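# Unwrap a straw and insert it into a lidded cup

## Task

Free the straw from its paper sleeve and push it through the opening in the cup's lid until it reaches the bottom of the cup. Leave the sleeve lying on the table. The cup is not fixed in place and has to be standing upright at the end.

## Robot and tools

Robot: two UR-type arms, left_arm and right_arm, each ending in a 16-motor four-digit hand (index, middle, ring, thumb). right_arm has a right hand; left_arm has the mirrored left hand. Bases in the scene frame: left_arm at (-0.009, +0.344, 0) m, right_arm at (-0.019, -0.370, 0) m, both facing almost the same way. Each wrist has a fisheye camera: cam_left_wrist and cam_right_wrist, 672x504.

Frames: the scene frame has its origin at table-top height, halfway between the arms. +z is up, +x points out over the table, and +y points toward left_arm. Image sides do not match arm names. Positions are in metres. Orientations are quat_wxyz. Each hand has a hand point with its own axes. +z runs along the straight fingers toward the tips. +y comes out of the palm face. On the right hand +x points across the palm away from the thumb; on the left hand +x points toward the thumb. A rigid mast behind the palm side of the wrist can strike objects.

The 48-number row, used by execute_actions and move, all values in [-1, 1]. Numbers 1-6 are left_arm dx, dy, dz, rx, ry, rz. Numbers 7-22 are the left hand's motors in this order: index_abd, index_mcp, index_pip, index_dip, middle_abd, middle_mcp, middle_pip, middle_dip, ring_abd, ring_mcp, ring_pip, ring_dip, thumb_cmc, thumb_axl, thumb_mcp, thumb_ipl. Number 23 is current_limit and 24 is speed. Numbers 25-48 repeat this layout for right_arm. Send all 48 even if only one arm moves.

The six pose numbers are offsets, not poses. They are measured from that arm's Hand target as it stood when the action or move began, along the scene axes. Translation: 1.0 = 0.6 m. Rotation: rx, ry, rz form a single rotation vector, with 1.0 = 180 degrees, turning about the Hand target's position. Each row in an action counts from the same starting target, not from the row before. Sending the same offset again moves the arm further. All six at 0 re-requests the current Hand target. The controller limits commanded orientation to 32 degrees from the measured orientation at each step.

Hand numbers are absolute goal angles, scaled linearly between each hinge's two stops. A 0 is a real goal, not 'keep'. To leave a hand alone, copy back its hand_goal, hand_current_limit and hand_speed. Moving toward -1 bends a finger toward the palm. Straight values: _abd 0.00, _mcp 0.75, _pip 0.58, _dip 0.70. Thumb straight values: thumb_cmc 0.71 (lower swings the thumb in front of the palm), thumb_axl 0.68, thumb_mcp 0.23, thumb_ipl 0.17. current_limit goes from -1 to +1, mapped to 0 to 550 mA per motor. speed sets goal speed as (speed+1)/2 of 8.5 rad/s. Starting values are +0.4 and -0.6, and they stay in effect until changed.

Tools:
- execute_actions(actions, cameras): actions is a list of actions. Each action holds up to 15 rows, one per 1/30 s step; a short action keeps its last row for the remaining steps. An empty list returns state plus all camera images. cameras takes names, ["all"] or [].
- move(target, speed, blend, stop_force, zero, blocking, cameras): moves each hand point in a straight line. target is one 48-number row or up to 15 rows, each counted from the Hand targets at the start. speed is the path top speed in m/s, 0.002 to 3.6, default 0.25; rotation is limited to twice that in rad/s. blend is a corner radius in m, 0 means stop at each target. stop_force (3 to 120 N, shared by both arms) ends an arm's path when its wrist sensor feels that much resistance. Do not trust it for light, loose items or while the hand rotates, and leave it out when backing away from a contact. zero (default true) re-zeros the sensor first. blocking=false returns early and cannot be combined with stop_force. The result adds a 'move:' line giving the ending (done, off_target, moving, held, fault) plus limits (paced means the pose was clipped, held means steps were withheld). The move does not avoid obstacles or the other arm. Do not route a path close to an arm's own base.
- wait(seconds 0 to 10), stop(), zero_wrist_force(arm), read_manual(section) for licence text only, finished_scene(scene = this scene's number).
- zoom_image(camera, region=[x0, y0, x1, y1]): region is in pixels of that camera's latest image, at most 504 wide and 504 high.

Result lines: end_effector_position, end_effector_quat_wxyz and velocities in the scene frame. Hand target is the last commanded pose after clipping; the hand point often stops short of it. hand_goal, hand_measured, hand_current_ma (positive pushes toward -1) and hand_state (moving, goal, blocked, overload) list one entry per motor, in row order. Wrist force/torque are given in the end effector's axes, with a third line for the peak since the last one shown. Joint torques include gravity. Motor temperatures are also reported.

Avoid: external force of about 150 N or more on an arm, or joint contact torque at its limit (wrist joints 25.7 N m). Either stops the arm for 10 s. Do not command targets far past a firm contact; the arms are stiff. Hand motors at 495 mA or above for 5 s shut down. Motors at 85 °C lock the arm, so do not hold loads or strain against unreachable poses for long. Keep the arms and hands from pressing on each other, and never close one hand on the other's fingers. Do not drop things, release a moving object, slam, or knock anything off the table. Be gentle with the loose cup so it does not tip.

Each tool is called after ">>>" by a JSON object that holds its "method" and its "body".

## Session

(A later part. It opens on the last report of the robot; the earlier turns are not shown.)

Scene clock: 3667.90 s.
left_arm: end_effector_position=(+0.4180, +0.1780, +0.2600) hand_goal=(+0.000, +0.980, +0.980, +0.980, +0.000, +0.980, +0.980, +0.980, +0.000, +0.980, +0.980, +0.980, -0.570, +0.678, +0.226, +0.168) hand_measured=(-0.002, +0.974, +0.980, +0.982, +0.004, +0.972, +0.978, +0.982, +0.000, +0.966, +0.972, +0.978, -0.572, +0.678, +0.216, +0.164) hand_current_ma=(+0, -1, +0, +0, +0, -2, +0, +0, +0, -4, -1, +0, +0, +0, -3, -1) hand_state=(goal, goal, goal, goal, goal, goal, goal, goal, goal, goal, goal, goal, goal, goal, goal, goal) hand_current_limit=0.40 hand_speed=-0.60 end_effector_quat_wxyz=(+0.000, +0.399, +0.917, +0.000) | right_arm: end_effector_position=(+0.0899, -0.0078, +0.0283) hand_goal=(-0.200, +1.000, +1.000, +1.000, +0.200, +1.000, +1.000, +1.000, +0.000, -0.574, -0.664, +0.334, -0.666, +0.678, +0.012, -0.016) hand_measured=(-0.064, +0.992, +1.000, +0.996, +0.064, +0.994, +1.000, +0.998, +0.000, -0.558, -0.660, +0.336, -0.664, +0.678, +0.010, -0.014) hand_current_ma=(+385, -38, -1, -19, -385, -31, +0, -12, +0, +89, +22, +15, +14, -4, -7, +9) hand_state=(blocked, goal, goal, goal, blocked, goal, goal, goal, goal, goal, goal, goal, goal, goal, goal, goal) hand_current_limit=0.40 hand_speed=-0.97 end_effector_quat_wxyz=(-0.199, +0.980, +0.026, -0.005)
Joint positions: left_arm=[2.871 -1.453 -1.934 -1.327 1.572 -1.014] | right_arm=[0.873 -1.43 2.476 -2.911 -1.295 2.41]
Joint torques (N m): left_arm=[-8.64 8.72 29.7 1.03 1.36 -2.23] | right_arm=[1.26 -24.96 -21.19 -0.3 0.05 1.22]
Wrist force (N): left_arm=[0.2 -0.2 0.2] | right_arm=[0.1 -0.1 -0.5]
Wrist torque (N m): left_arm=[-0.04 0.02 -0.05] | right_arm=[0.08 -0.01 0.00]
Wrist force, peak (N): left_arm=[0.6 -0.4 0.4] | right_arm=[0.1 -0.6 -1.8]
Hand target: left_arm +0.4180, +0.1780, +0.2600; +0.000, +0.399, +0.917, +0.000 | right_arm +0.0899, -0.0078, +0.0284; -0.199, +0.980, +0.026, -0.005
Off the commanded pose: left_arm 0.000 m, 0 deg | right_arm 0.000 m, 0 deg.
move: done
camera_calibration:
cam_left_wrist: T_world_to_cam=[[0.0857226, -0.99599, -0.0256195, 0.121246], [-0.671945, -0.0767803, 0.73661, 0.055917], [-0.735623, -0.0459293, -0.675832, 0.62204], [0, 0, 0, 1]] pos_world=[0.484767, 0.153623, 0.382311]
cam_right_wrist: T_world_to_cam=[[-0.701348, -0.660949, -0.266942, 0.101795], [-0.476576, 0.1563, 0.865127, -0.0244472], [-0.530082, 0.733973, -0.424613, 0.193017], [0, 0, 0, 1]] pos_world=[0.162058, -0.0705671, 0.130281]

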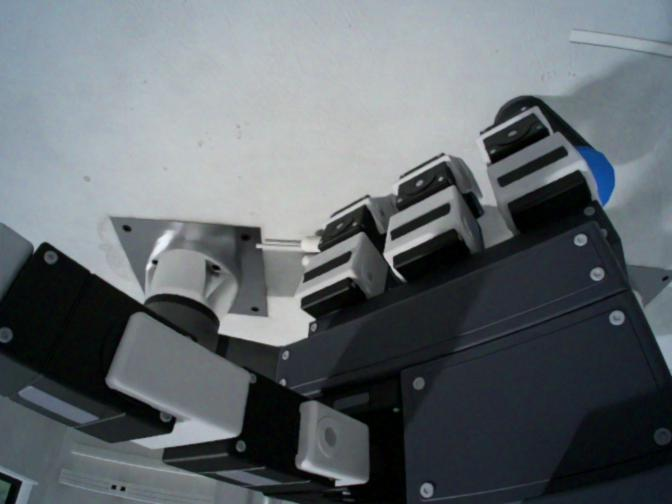

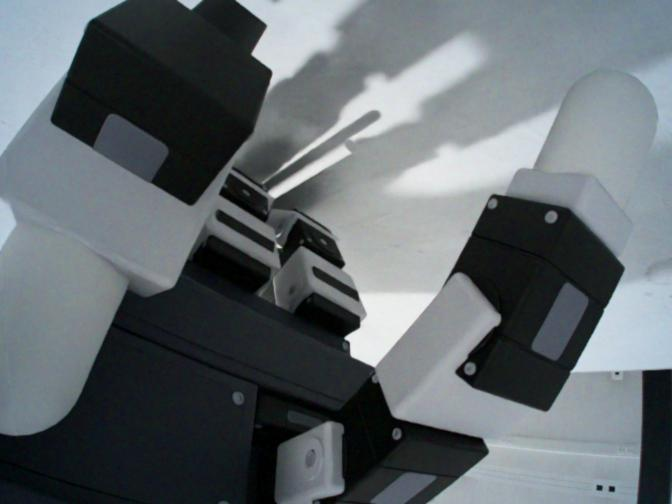

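>>> {"method": "move", "body": {"target": [-0.0967,0.5033,0.0667,0,0,0.6333, 0,0.98,0.98,0.98,0,0.98,0.98,0.98,0,0.98,0.98,0.98,-0.571,0.678,0.226,0.168,0.4,-0.6, 0,0,0,0,0,0, -0.2,1,1,1,0.2,1,1,1,0,-0.574,-0.664,0.334,-0.666,0.678,0.012,-0.016,0.4,-0.97], "speed": 0.18, "cameras": ["all"]}}

Scene clock: 3786.50 s.
left_arm: end_effector_position=(+0.3600, +0.4799, +0.3000) hand_goal=(+0.000, +0.980, +0.980, +0.980, +0.000, +0.980, +0.980, +0.980, +0.000, +0.980, +0.980, +0.980, -0.570, +0.678, +0.226, +0.168) hand_measured=(-0.002, +0.974, +0.980, +0.982, +0.004, +0.972, +0.978, +0.982, +0.000, +0.966, +0.972, +0.978, -0.572, +0.678, +0.216, +0.164) hand_current_ma=(+0, -1, +0, +0, +0, -2, +0, +0, +0, -4, -1, +0, +0, +0, -3, -1) hand_state=(goal, goal, goal, goal, goal, goal, goal, goal, goal, goal, goal, goal, goal, goal, goal, goal) hand_current_limit=0.40 hand_speed=-0.60 end_effector_quat_wxyz=(+0.000, -0.551, +0.834, +0.000) | right_arm: end_effector_position=(+0.0899, -0.0078, +0.0284) hand_goal=(-0.200, +1.000, +1.000, +1.000, +0.200, +1.000, +1.000, +1.000, +0.000, -0.574, -0.664, +0.334, -0.666, +0.678, +0.012, -0.016) hand_measured=(-0.064, +0.992, +1.000, +0.996, +0.064, +0.994, +1.000, +0.998, +0.000, -0.558, -0.660, +0.336, -0.664, +0.678, +0.010, -0.014) hand_current_ma=(+385, -38, -1, -19, -385, -31, +0, -12, +0, +89, +22, +15, +14, -4, -7, +9) hand_state=(blocked, goal, goal, goal, blocked, goal, goal, goal, goal, goal, goal, goal, goal, goal, goal, goal) hand_current_limit=0.40 hand_speed=-0.97 end_effector_quat_wxyz=(-0.199, +0.980, +0.026, -0.005)
Joint positions: left_arm=[3.685 -1.49 -1.796 -1.427 1.571 -2.189] | right_arm=[0.873 -1.43 2.476 -2.911 -1.295 2.41]
Joint torques (N m): left_arm=[8.68 10.78 29.88 0.66 -0.53 -2.61] | right_arm=[2.67 -24.23 -20.86 -0.31 -0.29 -1.31]
Wrist force (N): left_arm=[0.0 -0.1 0.2] | right_arm=[0.1 0.1 -0.2]
Wrist torque (N m): left_arm=[-0.03 0.04 0.04] | right_arm=[0.09 -0.01 0.01]
Wrist force, peak (N): left_arm=[0.4 -0.2 0.7] | right_arm=[-0.3 -0.2 -0.7]
Hand target: left_arm +0.3600, +0.4800, +0.3000; +0.000, -0.552, +0.834, +0.000 | right_arm +0.0899, -0.0078, +0.0284; -0.199, +0.980, +0.026, -0.005
Off the commanded pose: left_arm 0.000 m, 0 deg | right_arm 0.000 m, 0 deg.
move: done
camera_calibration:
cam_left_wrist: T_world_to_cam=[[0.875433, 0.482664, -0.0255446, -0.566045], [0.342902, -0.582955, 0.736602, -0.111788], [0.34064, -0.653605, -0.675844, 0.524422], [0, 0, 0, 1]] pos_world=[0.355228, 0.550807, 0.422311]
cam_right_wrist: T_world_to_cam=[[-0.701313, -0.660997, -0.266914, 0.101809], [-0.476584, 0.156313, 0.865121, -0.0245307], [-0.53012, 0.733927, -0.424645, 0.193066], [0, 0, 0, 1]] pos_world=[0.162058, -0.0705667, 0.130381]

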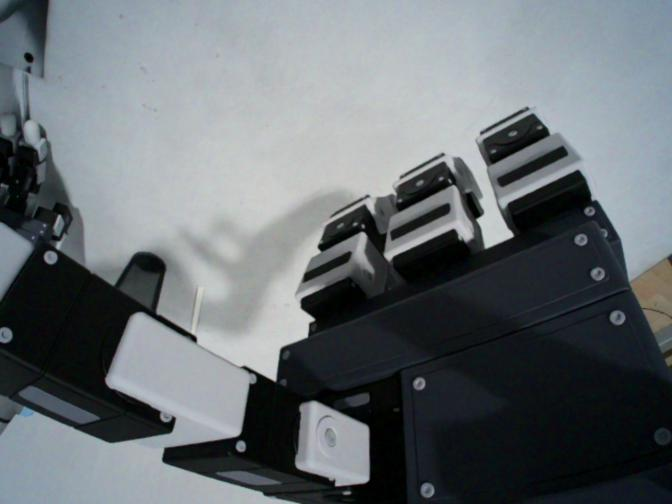

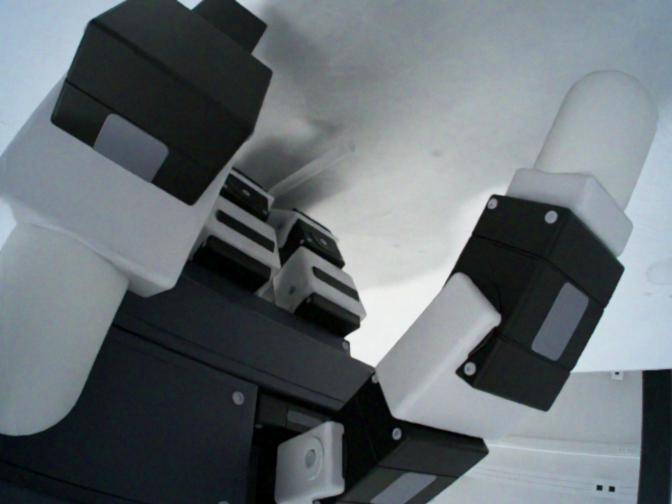

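>>> {"method": "move", "body": {"target": [[0,0,0,0,0,0, 0,0.98,0.98,0.98,0,0.98,0.98,0.98,0,0.98,0.98,0.98,-0.571,0.678,0.226,0.168,0.4,-0.6, 0.0668,0,0.061,0,0,0, -0.2,1,1,1,0.2,1,1,1,0,-0.574,-0.664,0.334,-0.666,0.678,0.012,-0.016,0.4,-0.97],[0,0,0,0,0,0, 0,0.98,0.98,0.98,0,0.98,0.98,0.98,0,0.98,0.98,0.98,-0.571,0.678,0.226,0.168,0.4,-0.6, 0.2835,0.2463,0.061,0,0,0, -0.2,1,1,1,0.2,1,1,1,0,-0.574,-0.664,0.334,-0.666,0.678,0.012,-0.016,0.4,-0.97],[0,0,0,0,0,0, 0,0.98,0.98,0.98,0,0.98,0.98,0.98,0,0.98,0.98,0.98,-0.571,0.678,0.226,0.168,0.4,-0.6, 0.5168,0.2463,0.061,0,0,0, -0.2,1,1,1,0.2,1,1,1,0,-0.574,-0.664,0.334,-0.666,0.678,0.012,-0.016,0.4,-0.97]], "speed": 0.06, "blend": [0.02,0.03,0], "cameras": ["all"]}}

Scene clock: 3803.60 s.
left_arm: end_effector_position=(+0.3600, +0.4800, +0.3000) hand_goal=(+0.000, +0.980, +0.980, +0.980, +0.000, +0.980, +0.980, +0.980, +0.000, +0.980, +0.980, +0.980, -0.570, +0.678, +0.226, +0.168) hand_measured=(-0.002, +0.974, +0.980, +0.982, +0.004, +0.972, +0.978, +0.982, +0.000, +0.966, +0.972, +0.978, -0.572, +0.678, +0.216, +0.164) hand_current_ma=(+0, -1, +0, +0, +0, -2, +0, +0, +0, -4, -1, +0, +0, +0, -3, -1) hand_state=(goal, goal, goal, goal, goal, goal, goal, goal, goal, goal, goal, goal, goal, goal, goal, goal) hand_current_limit=0.40 hand_speed=-0.60 end_effector_quat_wxyz=(+0.000, -0.552, +0.834, +0.000) | right_arm: end_effector_position=(+0.3998, +0.1400, +0.0650) hand_goal=(-0.200, +1.000, +1.000, +1.000, +0.200, +1.000, +1.000, +1.000, +0.000, -0.574, -0.664, +0.334, -0.666, +0.678, +0.012, -0.016) hand_measured=(-0.064, +0.992, +1.000, +0.996, +0.064, +0.994, +1.000, +0.998, +0.000, -0.558, -0.660, +0.336, -0.664, +0.678, +0.010, -0.014) hand_current_ma=(+385, -39, -1, -19, -385, -32, +0, -12, +0, +89, +22, +15, +14, -4, -7, +9) hand_state=(blocked, goal, goal, goal, blocked, goal, goal, goal, goal, goal, goal, goal, goal, goal, goal, goal) hand_current_limit=0.40 hand_speed=-0.97 end_effector_quat_wxyz=(-0.199, +0.980, +0.026, -0.005) end_effector_velocity=(+0.002, +0.001, +0.000) end_effector_angular_velocity=(+0.001, +0.000, +0.001)
Joint positions: left_arm=[3.685 -1.49 -1.796 -1.427 1.571 -2.189] | right_arm=[0.669 -0.977 1.598 -2.425 -1.242 2.203]
Joint velocities: left_arm=[within noise] | right_arm=[-0.001 0.003 -0.005 0.002 0.001 -0.002]
Joint torques (N m): left_arm=[8.44 9.3 30.86 0.83 1.12 -2.53] | right_arm=[-9.61 -32.73 -28.23 -0.02 1.99 -1.68]
Wrist force (N): left_arm=[-0.1 0.0 0.4] | right_arm=[-0.1 0.1 -0.6]
Wrist torque (N m): left_arm=[-0.02 0.07 0.02] | right_arm=[0.13 0.02 0.09]
Wrist force, peak (N): left_arm=[0.0 -0.3 0.6] | right_arm=[-0.1 0.4 -0.6]
Hand target: left_arm +0.3600, +0.4800, +0.3000; +0.000, -0.552, +0.834, +0.000 | right_arm +0.4000, +0.1400, +0.0650; -0.199, +0.980, +0.026, -0.005
Off the commanded pose: left_arm 0.000 m, 0 deg | right_arm 0.000 m, 0 deg.
move: done
camera_calibration:
cam_left_wrist: T_world_to_cam=[[0.87505, 0.483354, -0.0256209, -0.566304], [0.343401, -0.582637, 0.736621, -0.112091], [0.341121, -0.653378, -0.675821, 0.52418], [0, 0, 0, 1]] pos_world=[0.355227, 0.550905, 0.422311]
cam_right_wrist: T_world_to_cam=[[-0.701348, -0.660949, -0.266942, 0.426632], [-0.476576, 0.1563, 0.865127, 0.0684557], [-0.530082, 0.733973, -0.424613, 0.264518], [0, 0, 0, 1]] pos_world=[0.472058, 0.0771329, 0.166981]

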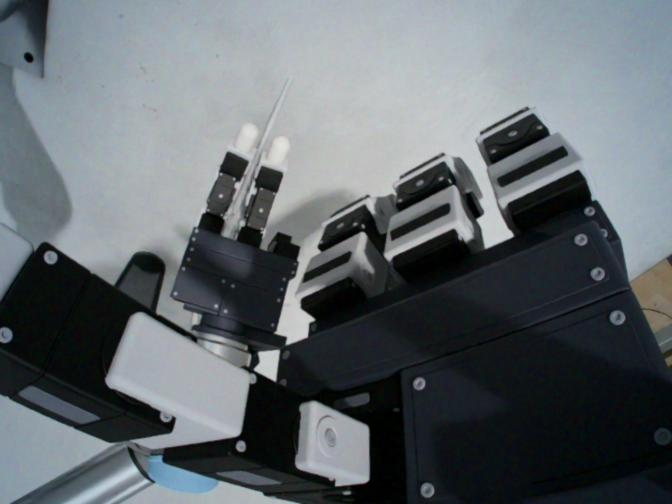

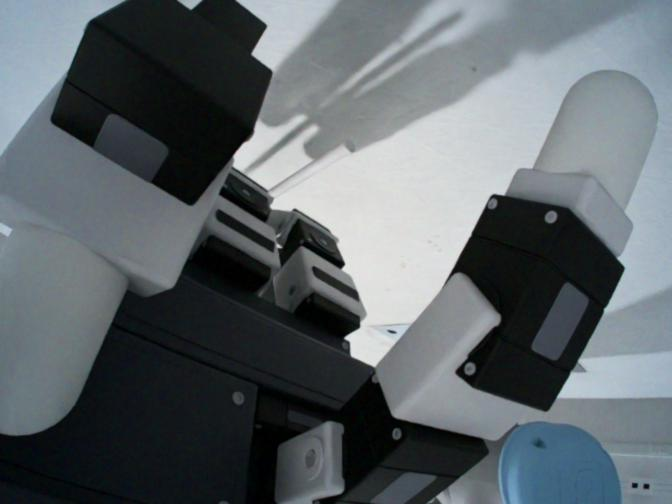

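>>> {"method": "zoom_image", "body": {"camera": "cam_left_wrist", "region": [170, 60, 330, 300]}}

Scaled by 2.100 from the camera's 672x504 image, which has a finer 960x720 frame.

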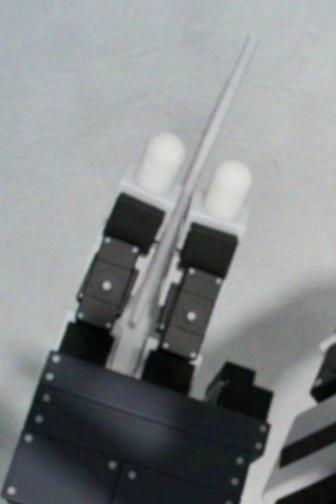

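>>> {"method": "move", "body": {"target": [0,0,0,0,0,0, 0,0.98,0.98,0.98,0,0.98,0.98,0.98,0,0.98,0.98,0.98,-0.571,0.678,0.226,0.168,0.4,-0.6, -0.2025,0,0.0333,0,0,-0.5166, -0.2,1,1,1,0.2,1,1,1,0,-0.574,-0.664,0.334,-0.666,0.678,0.012,-0.016,0.4,-0.97], "speed": 0.1, "cameras": ["all"]}}

Scene clock: 3878.93 s.
left_arm: end_effector_position=(+0.3600, +0.4800, +0.3000) hand_goal=(+0.000, +0.980, +0.980, +0.980, +0.000, +0.980, +0.980, +0.980, +0.000, +0.980, +0.980, +0.980, -0.570, +0.678, +0.226, +0.168) hand_measured=(-0.002, +0.974, +0.980, +0.982, +0.004, +0.972, +0.978, +0.982, +0.000, +0.966, +0.972, +0.978, -0.572, +0.678, +0.216, +0.164) hand_current_ma=(+0, -1, +0, +0, +0, -2, +0, +0, +0, -4, -1, +0, +0, +0, -3, -1) hand_state=(goal, goal, goal, goal, goal, goal, goal, goal, goal, goal, goal, goal, goal, goal, goal, goal) hand_current_limit=0.40 hand_speed=-0.60 end_effector_quat_wxyz=(+0.000, -0.552, +0.834, +0.000) | right_arm: end_effector_position=(+0.2785, +0.1400, +0.0850) hand_goal=(-0.200, +1.000, +1.000, +1.000, +0.200, +1.000, +1.000, +1.000, +0.000, -0.574, -0.664, +0.334, -0.666, +0.678, +0.012, -0.016) hand_measured=(-0.064, +0.992, +1.000, +0.996, +0.064, +0.994, +1.000, +0.998, +0.000, -0.558, -0.660, +0.336, -0.664, +0.678, +0.010, -0.014) hand_current_ma=(+385, -40, -1, -19, -385, -33, +0, -12, +0, +89, +22, +15, +14, -4, -7, +9) hand_state=(blocked, goal, goal, goal, blocked, goal, goal, goal, goal, goal, goal, goal, goal, goal, goal, goal) hand_current_limit=0.40 hand_speed=-0.97 end_effector_quat_wxyz=(-0.141, +0.693, -0.693, +0.141)
Joint positions: left_arm=[3.685 -1.49 -1.796 -1.427 1.571 -2.189] | right_arm=[0.825 -1.193 1.905 -2.569 -1.855 3.902]
Joint torques (N m): left_arm=[8.22 11.23 29.79 0.87 1.04 -2.46] | right_arm=[8.06 -39.09 -9.65 -0.36 -1.96 1.73]
Wrist force (N): left_arm=[0.1 -0.1 -0.2] | right_arm=[-0.4 0.1 -0.4]
Wrist torque (N m): left_arm=[0.01 0.03 0.04] | right_arm=[0.11 0.06 -0.03]
Wrist force, peak (N): left_arm=[0.3 -0.4 0.4] | right_arm=[-0.5 0.3 -0.6]
Hand target: left_arm +0.3600, +0.4800, +0.3000; +0.000, -0.552, +0.834, +0.000 | right_arm +0.2785, +0.1400, +0.0850; -0.141, +0.693, -0.693, +0.141
Off the commanded pose: left_arm 0.000 m, 0 deg | right_arm 0.000 m, 0 deg.
move: done
camera_calibration:
cam_left_wrist: T_world_to_cam=[[0.87505, 0.483354, -0.0256209, -0.566304], [0.343401, -0.582637, 0.736621, -0.112091], [0.341121, -0.653378, -0.675821, 0.52418], [0, 0, 0, 1]] pos_world=[0.355227, 0.550905, 0.422311]
cam_right_wrist: T_world_to_cam=[[-0.623775, 0.734614, -0.266921, 0.129921], [0.180791, 0.467852, 0.865118, -0.233261], [0.760407, 0.491382, -0.424646, -0.116794], [0, 0, 0, 1]] pos_world=[0.212024, 0.0710802, 0.186881]

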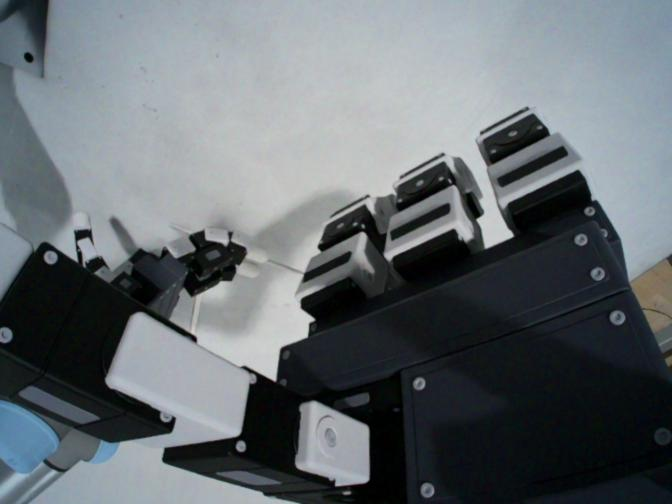

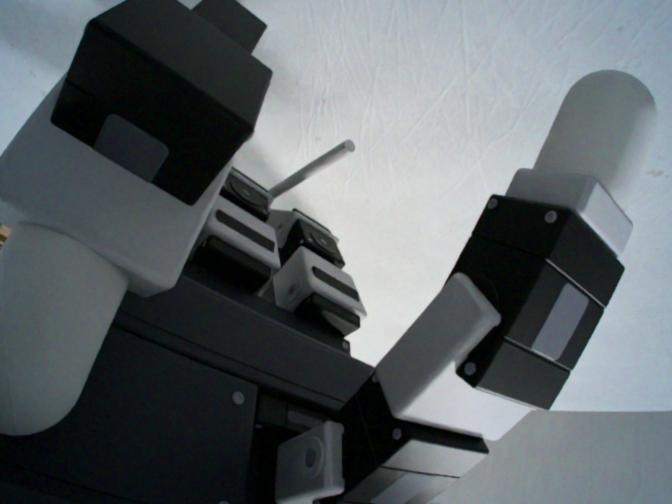

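>>> {"method": "move", "body": {"target": [0.0833,-0.15,0.0333,0,0,0, 0,0.98,0.98,0.98,0,0.98,0.98,0.98,0,0.98,0.98,0.98,-0.571,0.678,0.226,0.168,0.4,-0.6, 0,0,-0.0983,0,0,0, -0.2,1,1,1,0.2,1,1,1,0,-0.574,-0.664,0.334,-0.666,0.678,0.012,-0.016,0.4,-0.97], "speed": 0.05, "cameras": ["all"]}}

Scene clock: 3897.77 s.
left_arm: end_effector_position=(+0.4099, +0.3901, +0.3199) hand_goal=(+0.000, +0.980, +0.980, +0.980, +0.000, +0.980, +0.980, +0.980, +0.000, +0.980, +0.980, +0.980, -0.570, +0.678, +0.226, +0.168) hand_measured=(-0.002, +0.974, +0.980, +0.982, +0.004, +0.972, +0.978, +0.982, +0.000, +0.966, +0.972, +0.978, -0.572, +0.678, +0.216, +0.164) hand_current_ma=(+0, -1, +0, +0, +0, -2, +0, +0, +0, -4, -1, +0, +0, +0, -3, -1) hand_state=(goal, goal, goal, goal, goal, goal, goal, goal, goal, goal, goal, goal, goal, goal, goal, goal) hand_current_limit=0.40 hand_speed=-0.60 end_effector_quat_wxyz=(+0.000, -0.552, +0.834, +0.000) | right_arm: end_effector_position=(+0.2785, +0.1400, +0.0261) hand_goal=(-0.200, +1.000, +1.000, +1.000, +0.200, +1.000, +1.000, +1.000, +0.000, -0.574, -0.664, +0.334, -0.666, +0.678, +0.012, -0.016) hand_measured=(-0.064, +0.992, +1.000, +0.996, +0.064, +0.994, +1.000, +0.998, +0.000, -0.558, -0.660, +0.336, -0.664, +0.678, +0.010, -0.014) hand_current_ma=(+385, -40, -1, -19, -385, -33, +0, -12, +0, +89, +22, +15, +14, -4, -7, +9) hand_state=(blocked, goal, goal, goal, blocked, goal, goal, goal, goal, goal, goal, goal, goal, goal, goal, goal) hand_current_limit=0.40 hand_speed=-0.97 end_effector_quat_wxyz=(-0.141, +0.693, -0.693, +0.141)
Joint positions: left_arm=[3.467 -1.569 -1.669 -1.475 1.57 -2.407] | right_arm=[0.825 -1.089 1.946 -2.715 -1.855 3.902]
Joint torques (N m): left_arm=[-8.32 14.86 30.25 0.52 1.47 -2.61] | right_arm=[5.4 -27.82 -8.48 -6.02 -1.7 1.03]
Wrist force (N): left_arm=[0.2 -0.1 0.4] | right_arm=[-0.2 0.0 -0.4]
Wrist torque (N m): left_arm=[-0.04 0.03 0.05] | right_arm=[0.10 0.03 -0.02]
Wrist force, peak (N): left_arm=[0.4 -0.3 0.6] | right_arm=[-0.2 -0.2 -0.7]
Hand target: left_arm +0.4100, +0.3900, +0.3200; +0.000, -0.552, +0.834, +0.000 | right_arm +0.2785, +0.1400, +0.0260; -0.141, +0.693, -0.693, +0.141
Off the commanded pose: left_arm 0.000 m, 0 deg | right_arm 0.000 m, 0 deg.
move: done
camera_calibration:
cam_left_wrist: T_world_to_cam=[[0.875052, 0.483351, -0.0256207, -0.565963], [0.343373, -0.58259, 0.736671, -0.196278], [0.341144, -0.653423, -0.675766, 0.462023], [0, 0, 0, 1]] pos_world=[0.405027, 0.461105, 0.442311]
cam_right_wrist: T_world_to_cam=[[-0.623476, 0.734875, -0.266901, 0.114068], [0.18099, 0.467761, 0.865126, -0.182475], [0.760606, 0.491078, -0.424642, -0.141831], [0, 0, 0, 1]] pos_world=[0.212022, 0.0711789, 0.128081]

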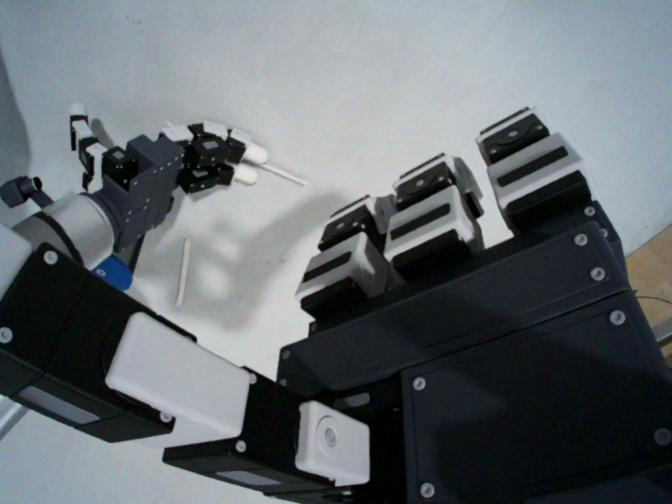

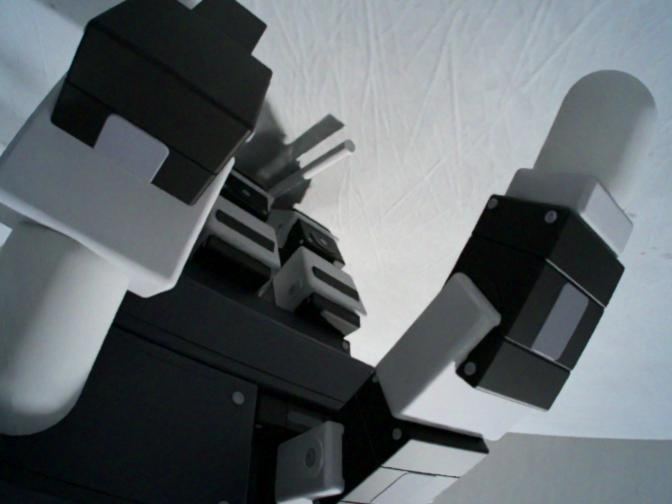

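>>> {"method": "zoom_image", "body": {"camera": "cam_left_wrist", "region": [160, 100, 320, 220]}}

Scaled by 3.150 from the camera's 672x504 image, which has a finer 960x720 frame.

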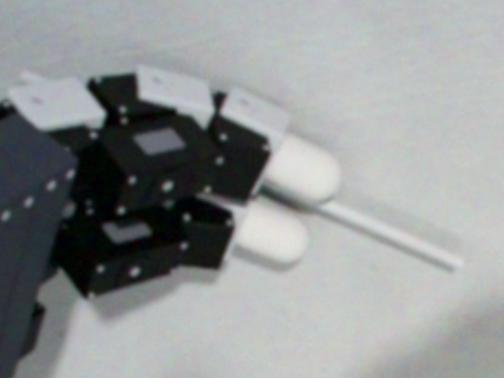

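>>> {"method": "move", "body": {"target": [0,0,0,0,0,0, 0,0.98,0.98,0.98,0,0.98,0.98,0.98,0,0.98,0.98,0.98,-0.571,0.678,0.226,0.168,0.4,-0.6, 0,0,-0.015,0,0,0, -0.2,1,1,1,0.2,1,1,1,0,-0.574,-0.664,0.334,-0.666,0.678,0.012,-0.016,0.4,-0.97], "speed": 0.004, "stop_force": 3, "cameras": ["all"]}}

Scene clock: 3920.50 s.
left_arm: end_effector_position=(+0.4100, +0.3900, +0.3200) hand_goal=(+0.000, +0.980, +0.980, +0.980, +0.000, +0.980, +0.980, +0.980, +0.000, +0.980, +0.980, +0.980, -0.570, +0.678, +0.226, +0.168) hand_measured=(-0.002, +0.974, +0.980, +0.982, +0.004, +0.972, +0.978, +0.982, +0.000, +0.966, +0.972, +0.978, -0.572, +0.678, +0.216, +0.164) hand_current_ma=(+0, -1, +0, +0, +0, -2, +0, +0, +0, -4, -1, +0, +0, +0, -3, -1) hand_state=(goal, goal, goal, goal, goal, goal, goal, goal, goal, goal, goal, goal, goal, goal, goal, goal) hand_current_limit=0.40 hand_speed=-0.60 end_effector_quat_wxyz=(+0.000, -0.552, +0.834, +0.000) | right_arm: end_effector_position=(+0.2785, +0.1400, +0.0200) hand_goal=(-0.200, +1.000, +1.000, +1.000, +0.200, +1.000, +1.000, +1.000, +0.000, -0.574, -0.664, +0.334, -0.666, +0.678, +0.012, -0.016) hand_measured=(-0.064, +1.000, +1.000, +0.996, +0.064, +1.000, +1.000, +0.998, +0.000, -0.558, -0.660, +0.336, -0.664, +0.678, +0.010, -0.014) hand_current_ma=(+385, +0, +0, -19, -385, -1, +0, -11, +0, +89, +22, +15, +14, -4, -7, +9) hand_state=(blocked, goal, goal, goal, blocked, goal, goal, goal, goal, goal, goal, goal, goal, goal, goal, goal) hand_current_limit=0.40 hand_speed=-0.97 end_effector_quat_wxyz=(-0.141, +0.693, -0.693, +0.141)
Joint positions: left_arm=[3.467 -1.57 -1.669 -1.475 1.57 -2.408] | right_arm=[0.825 -1.077 1.95 -2.729 -1.855 3.902]
Joint torques (N m): left_arm=[-9.93 14.2 30.17 0.52 1.24 -2.47] | right_arm=[6.2 -39.14 -20.48 0.46 -0.13 -1.02]
Wrist force (N): left_arm=[0.3 -0.1 0.1] | right_arm=[-0.3 -0.8 -3.7]
Wrist torque (N m): left_arm=[-0.02 0.02 0.06] | right_arm=[0.53 -0.01 -0.03]
Wrist force, peak (N): left_arm=[0.2 0.0 0.7] | right_arm=[0.3 -0.3 -6.2]
Hand target: left_arm +0.4100, +0.3900, +0.3200; +0.000, -0.552, +0.834, +0.000 | right_arm +0.2785, +0.1400, +0.0201; -0.141, +0.693, -0.693, +0.141 (not the last commanded pose)
Off the commanded pose: left_arm 0.000 m, 0 deg | right_arm 0.003 m, 0 deg.
move: contact (right_arm)
camera_calibration:
cam_left_wrist: T_world_to_cam=[[0.87505, 0.483354, -0.0256209, -0.565954], [0.343401, -0.582637, 0.736621, -0.196396], [0.341121, -0.653378, -0.675821, 0.461871], [0, 0, 0, 1]] pos_world=[0.405127, 0.460905, 0.442311]
cam_right_wrist: T_world_to_cam=[[-0.623496, 0.734863, -0.266889, 0.112444], [0.181056, 0.467802, 0.86509, -0.17721], [0.760573, 0.491058, -0.424724, -0.144404], [0, 0, 0, 1]] pos_world=[0.212022, 0.0711791, 0.121981]

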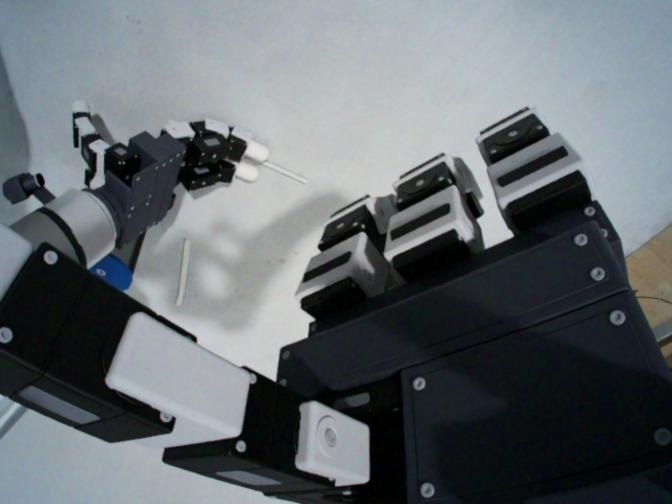

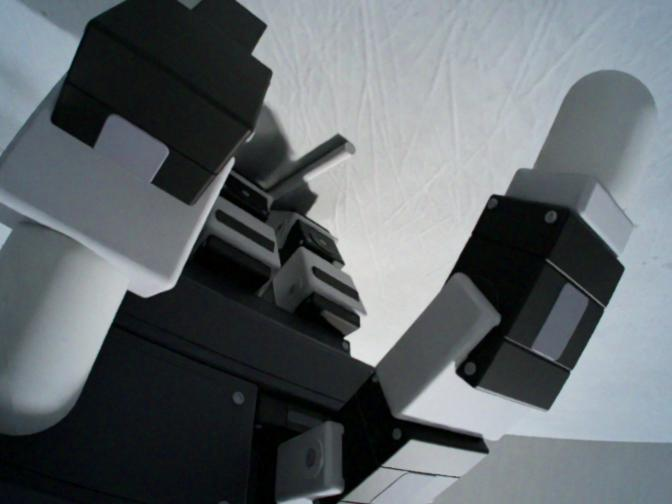

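>>> {"method": "move", "body": {"target": [0,0,0,0,0,0, 0,0.98,0.98,0.98,0,0.98,0.98,0.98,0,0.98,0.98,0.98,-0.571,0.678,0.226,0.168,0.4,-0.6, 0,0,0.0005,0,0,0, -0.2,1,1,1,0.2,1,1,1,0,-0.574,-0.664,0.334,-0.666,0.678,0.012,-0.016,0.4,-0.97], "speed": 0.01}}

>>> {"method": "move", "body": {"target": [0,0,0,0,0,0, 0,0.98,0.98,0.98,0,0.98,0.98,0.98,0,0.98,0.98,0.98,-0.571,0.678,0.226,0.168,0.4,-0.6, 0,0,0,0,0,0, -0.03,1,1,1,0.03,1,1,1,0,-0.574,-0.664,0.334,-0.666,0.678,0.012,-0.016,0.4,-0.98], "speed": 0.01, "cameras": ["all"]}}

Scene clock: 3928.83 s.
left_arm: end_effector_position=(+0.4100, +0.3900, +0.3200) hand_goal=(+0.000, +0.980, +0.980, +0.980, +0.000, +0.980, +0.980, +0.980, +0.000, +0.980, +0.980, +0.980, -0.570, +0.678, +0.226, +0.168) hand_measured=(-0.002, +0.974, +0.980, +0.982, +0.004, +0.972, +0.978, +0.982, +0.000, +0.966, +0.972, +0.978, -0.572, +0.678, +0.216, +0.164) hand_current_ma=(+0, -1, +0, +0, +0, -2, +0, +0, +0, -4, -1, +0, +0, +0, -3, -1) hand_state=(goal, goal, goal, goal, goal, goal, goal, goal, goal, goal, goal, goal, goal, goal, goal, goal) hand_current_limit=0.40 hand_speed=-0.60 end_effector_quat_wxyz=(+0.000, -0.552, +0.834, +0.000) | right_arm: end_effector_position=(+0.2785, +0.1400, +0.0203) hand_goal=(-0.200, +1.000, +1.000, +1.000, +0.200, +1.000, +1.000, +1.000, +0.000, -0.574, -0.664, +0.334, -0.666, +0.678, +0.012, -0.016) hand_measured=(-0.064, +1.000, +1.000, +0.996, +0.064, +1.000, +1.000, +0.998, +0.000, -0.558, -0.660, +0.336, -0.664, +0.678, +0.010, -0.014) hand_current_ma=(+385, -2, +0, -19, -385, -2, +0, -11, +0, +89, +22, +15, +14, -4, -7, +9) hand_state=(blocked, goal, goal, goal, blocked, goal, goal, goal, goal, goal, goal, goal, goal, goal, goal, goal) hand_current_limit=0.40 hand_speed=-0.97 end_effector_quat_wxyz=(-0.141, +0.693, -0.693, +0.141)
Joint positions: left_arm=[3.467 -1.57 -1.669 -1.475 1.57 -2.408] | right_arm=[0.825 -1.078 1.949 -2.729 -1.855 3.902]
Joint torques (N m): left_arm=[-9.12 14.23 30.24 0.66 1.34 -2.38] | right_arm=[0.84 -41.01 -23.28 0.07 -0.03 -1.01]
Wrist force (N): left_arm=[0.0 -0.1 0.5] | right_arm=[-0.4 -0.7 -0.9]
Wrist torque (N m): left_arm=[-0.04 0.06 0.03] | right_arm=[0.18 0.02 -0.03]
Wrist force, peak (N): left_arm=[-0.2 -0.6 0.4] | right_arm=[-0.3 -0.6 -3.9]
Hand target: left_arm +0.4100, +0.3900, +0.3200; +0.000, -0.552, +0.834, +0.000 | right_arm +0.2785, +0.1400, +0.0204; -0.141, +0.693, -0.693, +0.141
Off the commanded pose: left_arm 0.000 m, 0 deg | right_arm 0.000 m, 0 deg.
move: done

Scene clock: 3929.33 s.
left_arm: end_effector_position=(+0.4100, +0.3900, +0.3200) hand_goal=(+0.000, +0.980, +0.980, +0.980, +0.000, +0.980, +0.980, +0.980, +0.000, +0.980, +0.980, +0.980, -0.570, +0.678, +0.226, +0.168) hand_measured=(-0.002, +0.974, +0.980, +0.982, +0.004, +0.972, +0.978, +0.982, +0.000, +0.966, +0.972, +0.978, -0.572, +0.678, +0.216, +0.164) hand_current_ma=(+0, -1, +0, +0, +0, -2, +0, +0, +0, -4, -1, +0, +0, +0, -3, -1) hand_state=(goal, goal, goal, goal, goal, goal, goal, goal, goal, goal, goal, goal, goal, goal, goal, goal) hand_current_limit=0.40 hand_speed=-0.60 end_effector_quat_wxyz=(+0.000, -0.552, +0.834, +0.000) | right_arm: end_effector_position=(+0.2785, +0.1400, +0.0204) hand_goal=(-0.030, +1.000, +1.000, +1.000, +0.030, +1.000, +1.000, +1.000, +0.000, -0.574, -0.664, +0.334, -0.666, +0.678, +0.012, -0.016) hand_measured=(-0.064, +1.000, +1.000, +0.996, +0.064, +1.000, +1.000, +0.998, +0.000, -0.558, -0.660, +0.336, -0.664, +0.678, +0.010, -0.014) hand_current_ma=(+216, -3, +0, -19, -216, -3, +0, -11, +0, +89, +22, +15, +14, -4, -7, +9) hand_state=(moving, goal, goal, goal, moving, goal, goal, goal, goal, goal, goal, goal, goal, goal, goal, goal) hand_current_limit=0.40 hand_speed=-0.98 end_effector_quat_wxyz=(-0.141, +0.693, -0.693, +0.141)
Joint positions: left_arm=[3.467 -1.57 -1.669 -1.475 1.57 -2.408] | right_arm=[0.825 -1.078 1.949 -2.729 -1.855 3.902]
Joint torques (N m): left_arm=[-9.76 13.03 29.41 0.85 1.29 -2.41] | right_arm=[0.55 -40.59 -22.17 -0.08 -0.02 -1.1]
Wrist force (N): left_arm=[-0.1 -0.1 0.2] | right_arm=[-0.3 -0.5 -0.7]
Wrist torque (N m): left_arm=[-0.03 0.06 0.03] | right_arm=[0.18 0.00 -0.01]
Wrist force, peak (N): left_arm=[0.2 -0.2 0.6] | right_arm=[-0.3 -0.5 -1.2]
Hand target: left_arm +0.4100, +0.3900, +0.3200; +0.000, -0.552, +0.834, +0.000 | right_arm +0.2785, +0.1400, +0.0204; -0.141, +0.693, -0.693, +0.141
Off the commanded pose: left_arm 0.000 m, 0 deg | right_arm 0.000 m, 0 deg.
move: done
camera_calibration:
cam_left_wrist: T_world_to_cam=[[0.87505, 0.483354, -0.0256209, -0.565954], [0.343401, -0.582637, 0.736621, -0.196396], [0.341121, -0.653378, -0.675821, 0.461871], [0, 0, 0, 1]] pos_world=[0.405127, 0.460905, 0.442311]
cam_right_wrist: T_world_to_cam=[[-0.623532, 0.734839, -0.266869, 0.112531], [0.180954, 0.467737, 0.865146, -0.17745], [0.760568, 0.491155, -0.424621, -0.144295], [0, 0, 0, 1]] pos_world=[0.212023, 0.071179, 0.122281]

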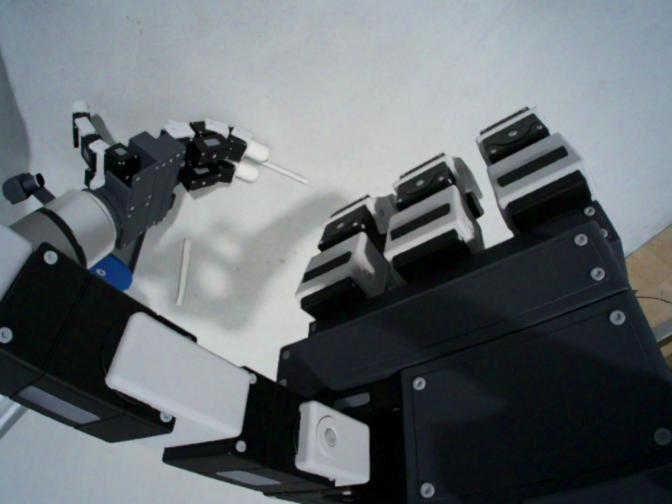

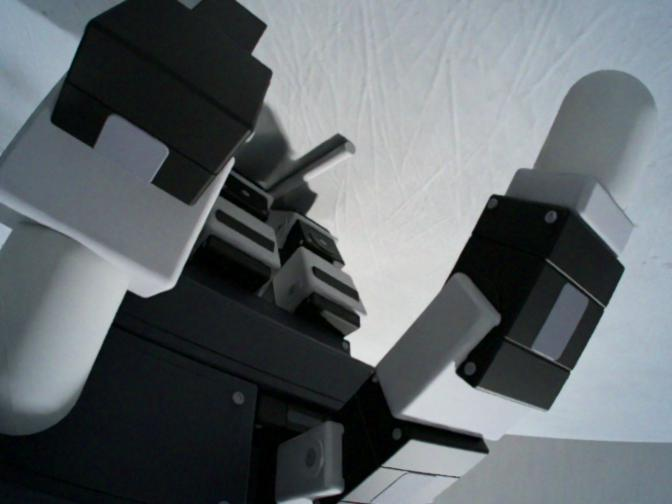

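>>> {"method": "wait", "body": {"seconds": 1, "cameras": ["cam_left_wrist"]}}

Scene clock: 3933.57 s.
left_arm: end_effector_position=(+0.4100, +0.3900, +0.3200) hand_goal=(+0.000, +0.980, +0.980, +0.980, +0.000, +0.980, +0.980, +0.980, +0.000, +0.980, +0.980, +0.980, -0.570, +0.678, +0.226, +0.168) hand_measured=(-0.002, +0.974, +0.980, +0.982, +0.004, +0.972, +0.978, +0.982, +0.000, +0.966, +0.972, +0.978, -0.572, +0.678, +0.216, +0.164) hand_current_ma=(+0, -1, +0, +0, +0, -2, +0, +0, +0, -4, -1, +0, +0, +0, -3, -1) hand_state=(goal, goal, goal, goal, goal, goal, goal, goal, goal, goal, goal, goal, goal, goal, goal, goal) hand_current_limit=0.40 hand_speed=-0.60 end_effector_quat_wxyz=(+0.000, -0.552, +0.834, +0.000) | right_arm: end_effector_position=(+0.2785, +0.1400, +0.0204) hand_goal=(-0.030, +1.000, +1.000, +1.000, +0.030, +1.000, +1.000, +1.000, +0.000, -0.574, -0.664, +0.334, -0.666, +0.678, +0.012, -0.016) hand_measured=(-0.034, +0.998, +1.000, +0.996, +0.034, +0.998, +1.000, +0.998, +0.000, -0.558, -0.660, +0.336, -0.664, +0.678, +0.010, -0.014) hand_current_ma=(-22, -8, +0, -19, +20, -14, +0, -11, +0, +89, +22, +15, +14, -4, -7, +9) hand_state=(goal, goal, goal, goal, goal, goal, goal, goal, goal, goal, goal, goal, goal, goal, goal, goal) hand_current_limit=0.40 hand_speed=-0.98 end_effector_quat_wxyz=(-0.141, +0.693, -0.693, +0.141)
Joint positions: left_arm=[3.467 -1.57 -1.669 -1.475 1.57 -2.408] | right_arm=[0.825 -1.078 1.949 -2.729 -1.855 3.902]
Joint torques (N m): left_arm=[-8.68 13.35 29.47 0.88 1.48 -2.31] | right_arm=[-4.91 -39.69 -22.77 -0.72 -0.06 -1.22]
Wrist force (N): left_arm=[0.0 -0.4 0.3] | right_arm=[0.1 -0.1 -0.9]
Wrist torque (N m): left_arm=[-0.07 0.06 0.04] | right_arm=[0.21 0.00 0.01]
Wrist force, peak (N): left_arm=[0.1 -0.2 0.6] | right_arm=[0.2 -0.5 -1.2]
Hand target: left_arm +0.4100, +0.3900, +0.3200; +0.000, -0.552, +0.834, +0.000 | right_arm +0.2785, +0.1400, +0.0204; -0.141, +0.693, -0.693, +0.141
Off the commanded pose: left_arm 0.000 m, 0 deg | right_arm 0.000 m, 0 deg.
wait: 1.00 s; at rest from the start
camera_calibration:
cam_left_wrist: T_world_to_cam=[[0.87505, 0.483354, -0.0256209, -0.565954], [0.343401, -0.582637, 0.736621, -0.196396], [0.341121, -0.653378, -0.675821, 0.461871], [0, 0, 0, 1]] pos_world=[0.405127, 0.460905, 0.442311]
Images, in order (width x height): cam_left_wrist 672x504.

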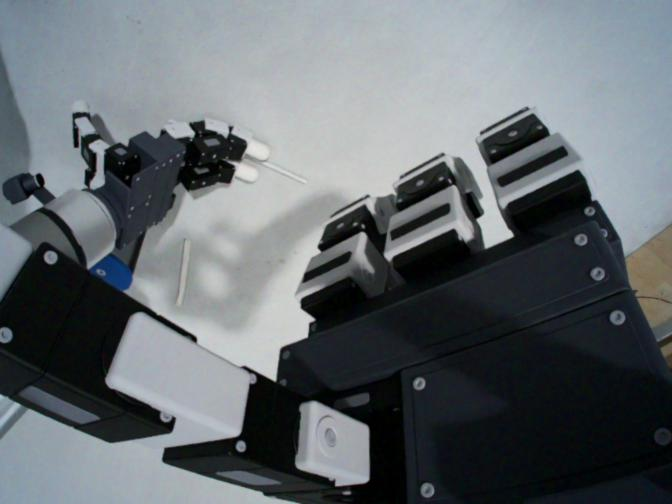

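>>> {"method": "move", "body": {"target": [0,0,0,0,0,0, 0,0.98,0.98,0.98,0,0.98,0.98,0.98,0,0.98,0.98,0.98,-0.571,0.678,0.226,0.168,0.4,-0.6, -0.05,0,0,0,0,0, -0.03,1,1,1,0.03,1,1,1,0,-0.574,-0.664,0.334,-0.666,0.678,0.012,-0.016,0.4,-0.98], "speed": 0.02, "cameras": ["all"]}}

Scene clock: 3939.80 s.
left_arm: end_effector_position=(+0.4100, +0.3900, +0.3200) hand_goal=(+0.000, +0.980, +0.980, +0.980, +0.000, +0.980, +0.980, +0.980, +0.000, +0.980, +0.980, +0.980, -0.570, +0.678, +0.226, +0.168) hand_measured=(-0.002, +0.974, +0.980, +0.982, +0.004, +0.972, +0.978, +0.982, +0.000, +0.966, +0.972, +0.978, -0.572, +0.678, +0.216, +0.164) hand_current_ma=(+0, -1, +0, +0, +0, -2, +0, +0, +0, -4, -1, +0, +0, +0, -3, -1) hand_state=(goal, goal, goal, goal, goal, goal, goal, goal, goal, goal, goal, goal, goal, goal, goal, goal) hand_current_limit=0.40 hand_speed=-0.60 end_effector_quat_wxyz=(+0.000, -0.552, +0.834, +0.000) | right_arm: end_effector_position=(+0.2488, +0.1400, +0.0204) hand_goal=(-0.030, +1.000, +1.000, +1.000, +0.030, +1.000, +1.000, +1.000, +0.000, -0.574, -0.664, +0.334, -0.666, +0.678, +0.012, -0.016) hand_measured=(-0.032, +0.998, +1.000, +0.996, +0.032, +0.996, +1.000, +0.998, +0.000, -0.558, -0.660, +0.336, -0.664, +0.678, +0.010, -0.014) hand_current_ma=(-12, -13, +0, -19, +13, -19, +0, -11, +0, +89, +22, +15, +14, -4, -7, +9) hand_state=(goal, goal, goal, goal, goal, goal, goal, goal, goal, goal, goal, goal, goal, goal, goal, goal) hand_current_limit=0.40 hand_speed=-0.98 end_effector_quat_wxyz=(-0.141, +0.693, -0.693, +0.141)
Joint positions: left_arm=[3.467 -1.57 -1.669 -1.475 1.57 -2.408] | right_arm=[0.866 -1.105 1.993 -2.734 -1.866 3.943]
Joint torques (N m): left_arm=[-8.79 13.05 31.58 0.9 1.4 -2.4] | right_arm=[8.59 -39.55 -7.24 -5.65 -1.72 1.61]
Wrist force (N): left_arm=[0.1 0.0 0.2] | right_arm=[-0.4 -0.5 -0.7]
Wrist torque (N m): left_arm=[-0.02 0.03 0.04] | right_arm=[0.17 0.05 -0.03]
Wrist force, peak (N): left_arm=[-0.2 -0.5 0.6] | right_arm=[0.0 -0.8 -1.3]
Hand target: left_arm +0.4100, +0.3900, +0.3200; +0.000, -0.552, +0.834, +0.000 | right_arm +0.2485, +0.1400, +0.0204; -0.141, +0.693, -0.693, +0.141
Off the commanded pose: left_arm 0.000 m, 0 deg | right_arm 0.000 m, 0 deg.
move: done
camera_calibration:
cam_left_wrist: T_world_to_cam=[[0.87505, 0.483354, -0.0256209, -0.565954], [0.343401, -0.582637, 0.736621, -0.196396], [0.341121, -0.653378, -0.675821, 0.461871], [0, 0, 0, 1]] pos_world=[0.405127, 0.460905, 0.442311]
cam_right_wrist: T_world_to_cam=[[-0.623532, 0.734839, -0.266869, 0.0940117], [0.180954, 0.467737, 0.865146, -0.172076], [0.760568, 0.491155, -0.424621, -0.121706], [0, 0, 0, 1]] pos_world=[0.182323, 0.071179, 0.122281]

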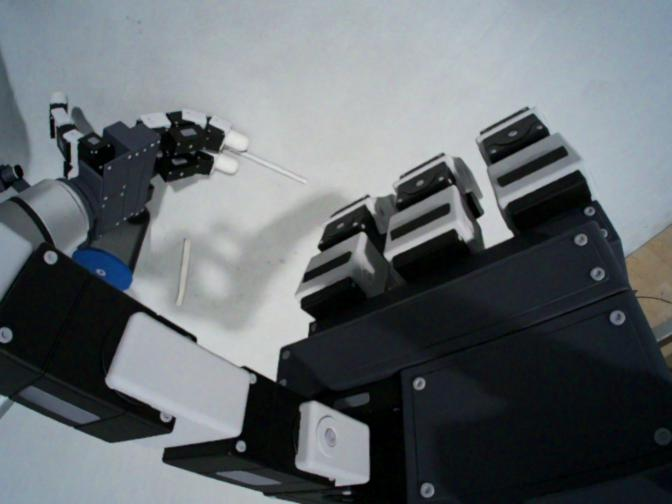

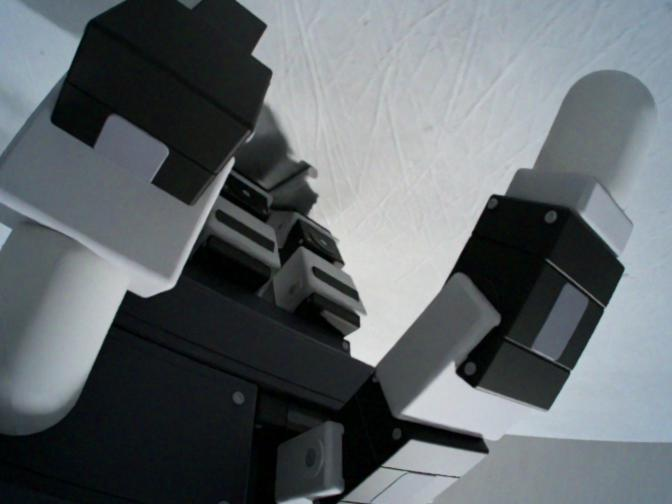

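>>> {"method": "move", "body": {"target": [0,0,0,0,0,0, 0,0.98,0.98,0.98,0,0.98,0.98,0.98,0,0.98,0.98,0.98,-0.571,0.678,0.226,0.168,0.4,-0.6, 0,0,0,0,0,0, -0.2,1,1,1,0.2,1,1,1,0,-0.574,-0.664,0.334,-0.666,0.678,0.012,-0.016,0.4,-0.97], "speed": 0.02}}

>>> {"method": "wait", "body": {"seconds": 1}}

>>> {"method": "move", "body": {"target": [0,0,0,0,0,0, 0,0.98,0.98,0.98,0,0.98,0.98,0.98,0,0.98,0.98,0.98,-0.571,0.678,0.226,0.168,0.4,-0.6, 0,0,0.0133,0,0,0, -0.2,1,1,1,0.2,1,1,1,0,-0.574,-0.664,0.334,-0.666,0.678,0.012,-0.016,0.4,-0.97], "speed": 0.008, "cameras": ["all"]}}

Scene clock: 3946.73 s.
left_arm: end_effector_position=(+0.4100, +0.3900, +0.3200) hand_goal=(+0.000, +0.980, +0.980, +0.980, +0.000, +0.980, +0.980, +0.980, +0.000, +0.980, +0.980, +0.980, -0.570, +0.678, +0.226, +0.168) hand_measured=(-0.002, +0.974, +0.980, +0.982, +0.004, +0.972, +0.978, +0.982, +0.000, +0.966, +0.972, +0.978, -0.572, +0.678, +0.216, +0.164) hand_current_ma=(+0, -1, +0, +0, +0, -2, +0, +0, +0, -4, -1, +0, +0, +0, -3, -1) hand_state=(goal, goal, goal, goal, goal, goal, goal, goal, goal, goal, goal, goal, goal, goal, goal, goal) hand_current_limit=0.40 hand_speed=-0.60 end_effector_quat_wxyz=(+0.000, -0.552, +0.834, +0.000) | right_arm: end_effector_position=(+0.2485, +0.1400, +0.0204) hand_goal=(-0.200, +1.000, +1.000, +1.000, +0.200, +1.000, +1.000, +1.000, +0.000, -0.574, -0.664, +0.334, -0.666, +0.678, +0.012, -0.016) hand_measured=(-0.060, +0.998, +1.000, +0.996, +0.058, +0.996, +1.000, +0.998, +0.000, -0.558, -0.660, +0.336, -0.664, +0.678, +0.010, -0.014) hand_current_ma=(+156, -10, +0, -19, -165, -17, +0, -11, +0, +89, +22, +15, +14, -4, -7, +9) hand_state=(moving, goal, goal, goal, moving, goal, goal, goal, goal, goal, goal, goal, goal, goal, goal, goal) hand_current_limit=0.40 hand_speed=-0.97 end_effector_quat_wxyz=(-0.141, +0.693, -0.693, +0.141)
Joint positions: left_arm=[3.467 -1.57 -1.669 -1.475 1.57 -2.408] | right_arm=[0.866 -1.105 1.993 -2.734 -1.867 3.943]
Joint torques (N m): left_arm=[-7.99 14.32 30.4 0.84 1.31 -2.18] | right_arm=[7.63 -38.21 -6.97 -5.58 -1.76 1.86]
Wrist force (N): left_arm=[0.3 0.0 0.4] | right_arm=[-0.2 -0.4 -1.6]
Wrist torque (N m): left_arm=[-0.03 0.02 0.06] | right_arm=[0.30 0.04 -0.01]
Wrist force, peak (N): left_arm=[0.3 -0.3 0.6] | right_arm=[-0.1 -0.5 -1.8]
Hand target: left_arm +0.4100, +0.3900, +0.3200; +0.000, -0.552, +0.834, +0.000 | right_arm +0.2485, +0.1400, +0.0204; -0.141, +0.693, -0.693, +0.141
Off the commanded pose: left_arm 0.000 m, 0 deg | right_arm 0.000 m, 0 deg.
move: done

Scene clock: 3947.73 s.
left_arm: end_effector_position=(+0.4100, +0.3900, +0.3200) hand_goal=(+0.000, +0.980, +0.980, +0.980, +0.000, +0.980, +0.980, +0.980, +0.000, +0.980, +0.980, +0.980, -0.570, +0.678, +0.226, +0.168) hand_measured=(-0.002, +0.974, +0.980, +0.982, +0.004, +0.972, +0.978, +0.982, +0.000, +0.966, +0.972, +0.978, -0.572, +0.678, +0.216, +0.164) hand_current_ma=(+0, -1, +0, +0, +0, -2, +0, +0, +0, -4, -1, +0, +0, +0, -3, -1) hand_state=(goal, goal, goal, goal, goal, goal, goal, goal, goal, goal, goal, goal, goal, goal, goal, goal) hand_current_limit=0.40 hand_speed=-0.60 end_effector_quat_wxyz=(+0.000, -0.552, +0.834, +0.000) | right_arm: end_effector_position=(+0.2485, +0.1400, +0.0204) hand_goal=(-0.200, +1.000, +1.000, +1.000, +0.200, +1.000, +1.000, +1.000, +0.000, -0.574, -0.664, +0.334, -0.666, +0.678, +0.012, -0.016) hand_measured=(-0.064, +0.998, +1.000, +0.996, +0.062, +0.998, +1.000, +0.998, +0.000, -0.558, -0.660, +0.336, -0.664, +0.678, +0.010, -0.014) hand_current_ma=(+385, -10, +0, -19, -385, -16, +0, -11, +0, +89, +22, +15, +14, -4, -7, +9) hand_state=(blocked, goal, goal, goal, blocked, goal, goal, goal, goal, goal, goal, goal, goal, goal, goal, goal) hand_current_limit=0.40 hand_speed=-0.97 end_effector_quat_wxyz=(-0.141, +0.693, -0.693, +0.141)
Joint positions: left_arm=[3.467 -1.57 -1.669 -1.475 1.57 -2.408] | right_arm=[0.866 -1.105 1.993 -2.734 -1.867 3.943]
Joint torques (N m): left_arm=[-8.09 13.42 29.92 1.14 1.3 -2.31] | right_arm=[7.68 -37.09 -7.98 -4.76 -1.44 1.6]
Wrist force (N): left_arm=[0.1 -0.2 0.4] | right_arm=[-0.3 -0.7 -1.5]
Wrist torque (N m): left_arm=[-0.05 0.05 0.05] | right_arm=[0.25 0.01 -0.03]
Wrist force, peak (N): left_arm=[0.2 0.0 0.5] | right_arm=[-0.4 -0.6 -1.8]
Hand target: left_arm +0.4100, +0.3900, +0.3200; +0.000, -0.552, +0.834, +0.000 | right_arm +0.2485, +0.1400, +0.0204; -0.141, +0.693, -0.693, +0.141
Off the commanded pose: left_arm 0.000 m, 0 deg | right_arm 0.000 m, 0 deg.
wait: 1.00 s; at rest by 0.17 s

Scene clock: 3949.03 s.
left_arm: end_effector_position=(+0.4100, +0.3900, +0.3200) hand_goal=(+0.000, +0.980, +0.980, +0.980, +0.000, +0.980, +0.980, +0.980, +0.000, +0.980, +0.980, +0.980, -0.570, +0.678, +0.226, +0.168) hand_measured=(-0.002, +0.974, +0.980, +0.982, +0.004, +0.972, +0.978, +0.982, +0.000, +0.966, +0.972, +0.978, -0.572, +0.678, +0.216, +0.164) hand_current_ma=(+0, -1, +0, +0, +0, -2, +0, +0, +0, -4, -1, +0, +0, +0, -3, -1) hand_state=(goal, goal, goal, goal, goal, goal, goal, goal, goal, goal, goal, goal, goal, goal, goal, goal) hand_current_limit=0.40 hand_speed=-0.60 end_effector_quat_wxyz=(+0.000, -0.552, +0.834, +0.000) | right_arm: end_effector_position=(+0.2485, +0.1400, +0.0282) hand_goal=(-0.200, +1.000, +1.000, +1.000, +0.200, +1.000, +1.000, +1.000, +0.000, -0.574, -0.664, +0.334, -0.666, +0.678, +0.012, -0.016) hand_measured=(-0.066, +0.994, +1.000, +0.996, +0.062, +0.992, +1.000, +0.998, +0.000, -0.558, -0.660, +0.336, -0.664, +0.678, +0.010, -0.014) hand_current_ma=(+385, -35, +0, -19, -385, -38, +0, -11, +0, +89, +22, +15, +14, -4, -7, +9) hand_state=(blocked, goal, goal, goal, blocked, goal, goal, goal, goal, goal, goal, goal, goal, goal, goal, goal) hand_current_limit=0.40 hand_speed=-0.97 end_effector_quat_wxyz=(-0.141, +0.693, -0.693, +0.141)
Joint positions: left_arm=[3.467 -1.57 -1.669 -1.475 1.57 -2.408] | right_arm=[0.866 -1.121 1.989 -2.714 -1.867 3.943]
Joint torques (N m): left_arm=[-8.19 14.43 30.58 0.96 1.32 -2.19] | right_arm=[6.48 -40 -22.89 -0.23 -0.74 1.1]
Wrist force (N): left_arm=[0.1 -0.1 0.2] | right_arm=[-0.2 0.2 -0.2]
Wrist torque (N m): left_arm=[-0.03 0.05 0.04] | right_arm=[0.11 0.03 -0.01]
Wrist force, peak (N): left_arm=[0.2 -0.3 0.7] | right_arm=[-0.3 -0.6 -1.8]
Hand target: left_arm +0.4100, +0.3900, +0.3200; +0.000, -0.552, +0.834, +0.000 | right_arm +0.2485, +0.1400, +0.0283; -0.141, +0.693, -0.693, +0.141
Off the commanded pose: left_arm 0.000 m, 0 deg | right_arm 0.000 m, 0 deg.
move: done
camera_calibration:
cam_left_wrist: T_world_to_cam=[[0.87505, 0.483354, -0.0256209, -0.565954], [0.343401, -0.582637, 0.736621, -0.196396], [0.341121, -0.653378, -0.675821, 0.461871], [0, 0, 0, 1]] pos_world=[0.405127, 0.460905, 0.442311]
cam_right_wrist: T_world_to_cam=[[-0.623532, 0.734839, -0.266869, 0.0959062], [0.180954, 0.467737, 0.865146, -0.17877], [0.760568, 0.491155, -0.424621, -0.118165], [0, 0, 0, 1]] pos_world=[0.182023, 0.071179, 0.130081]

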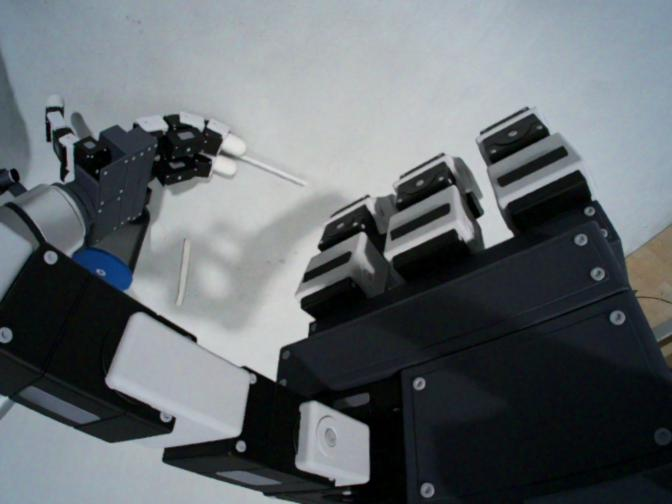

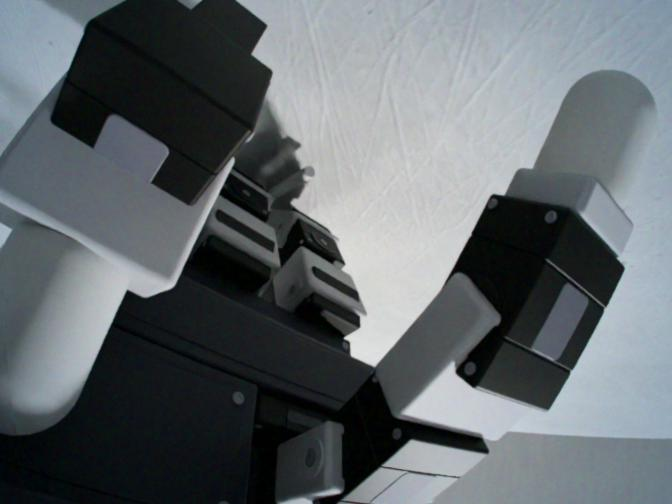

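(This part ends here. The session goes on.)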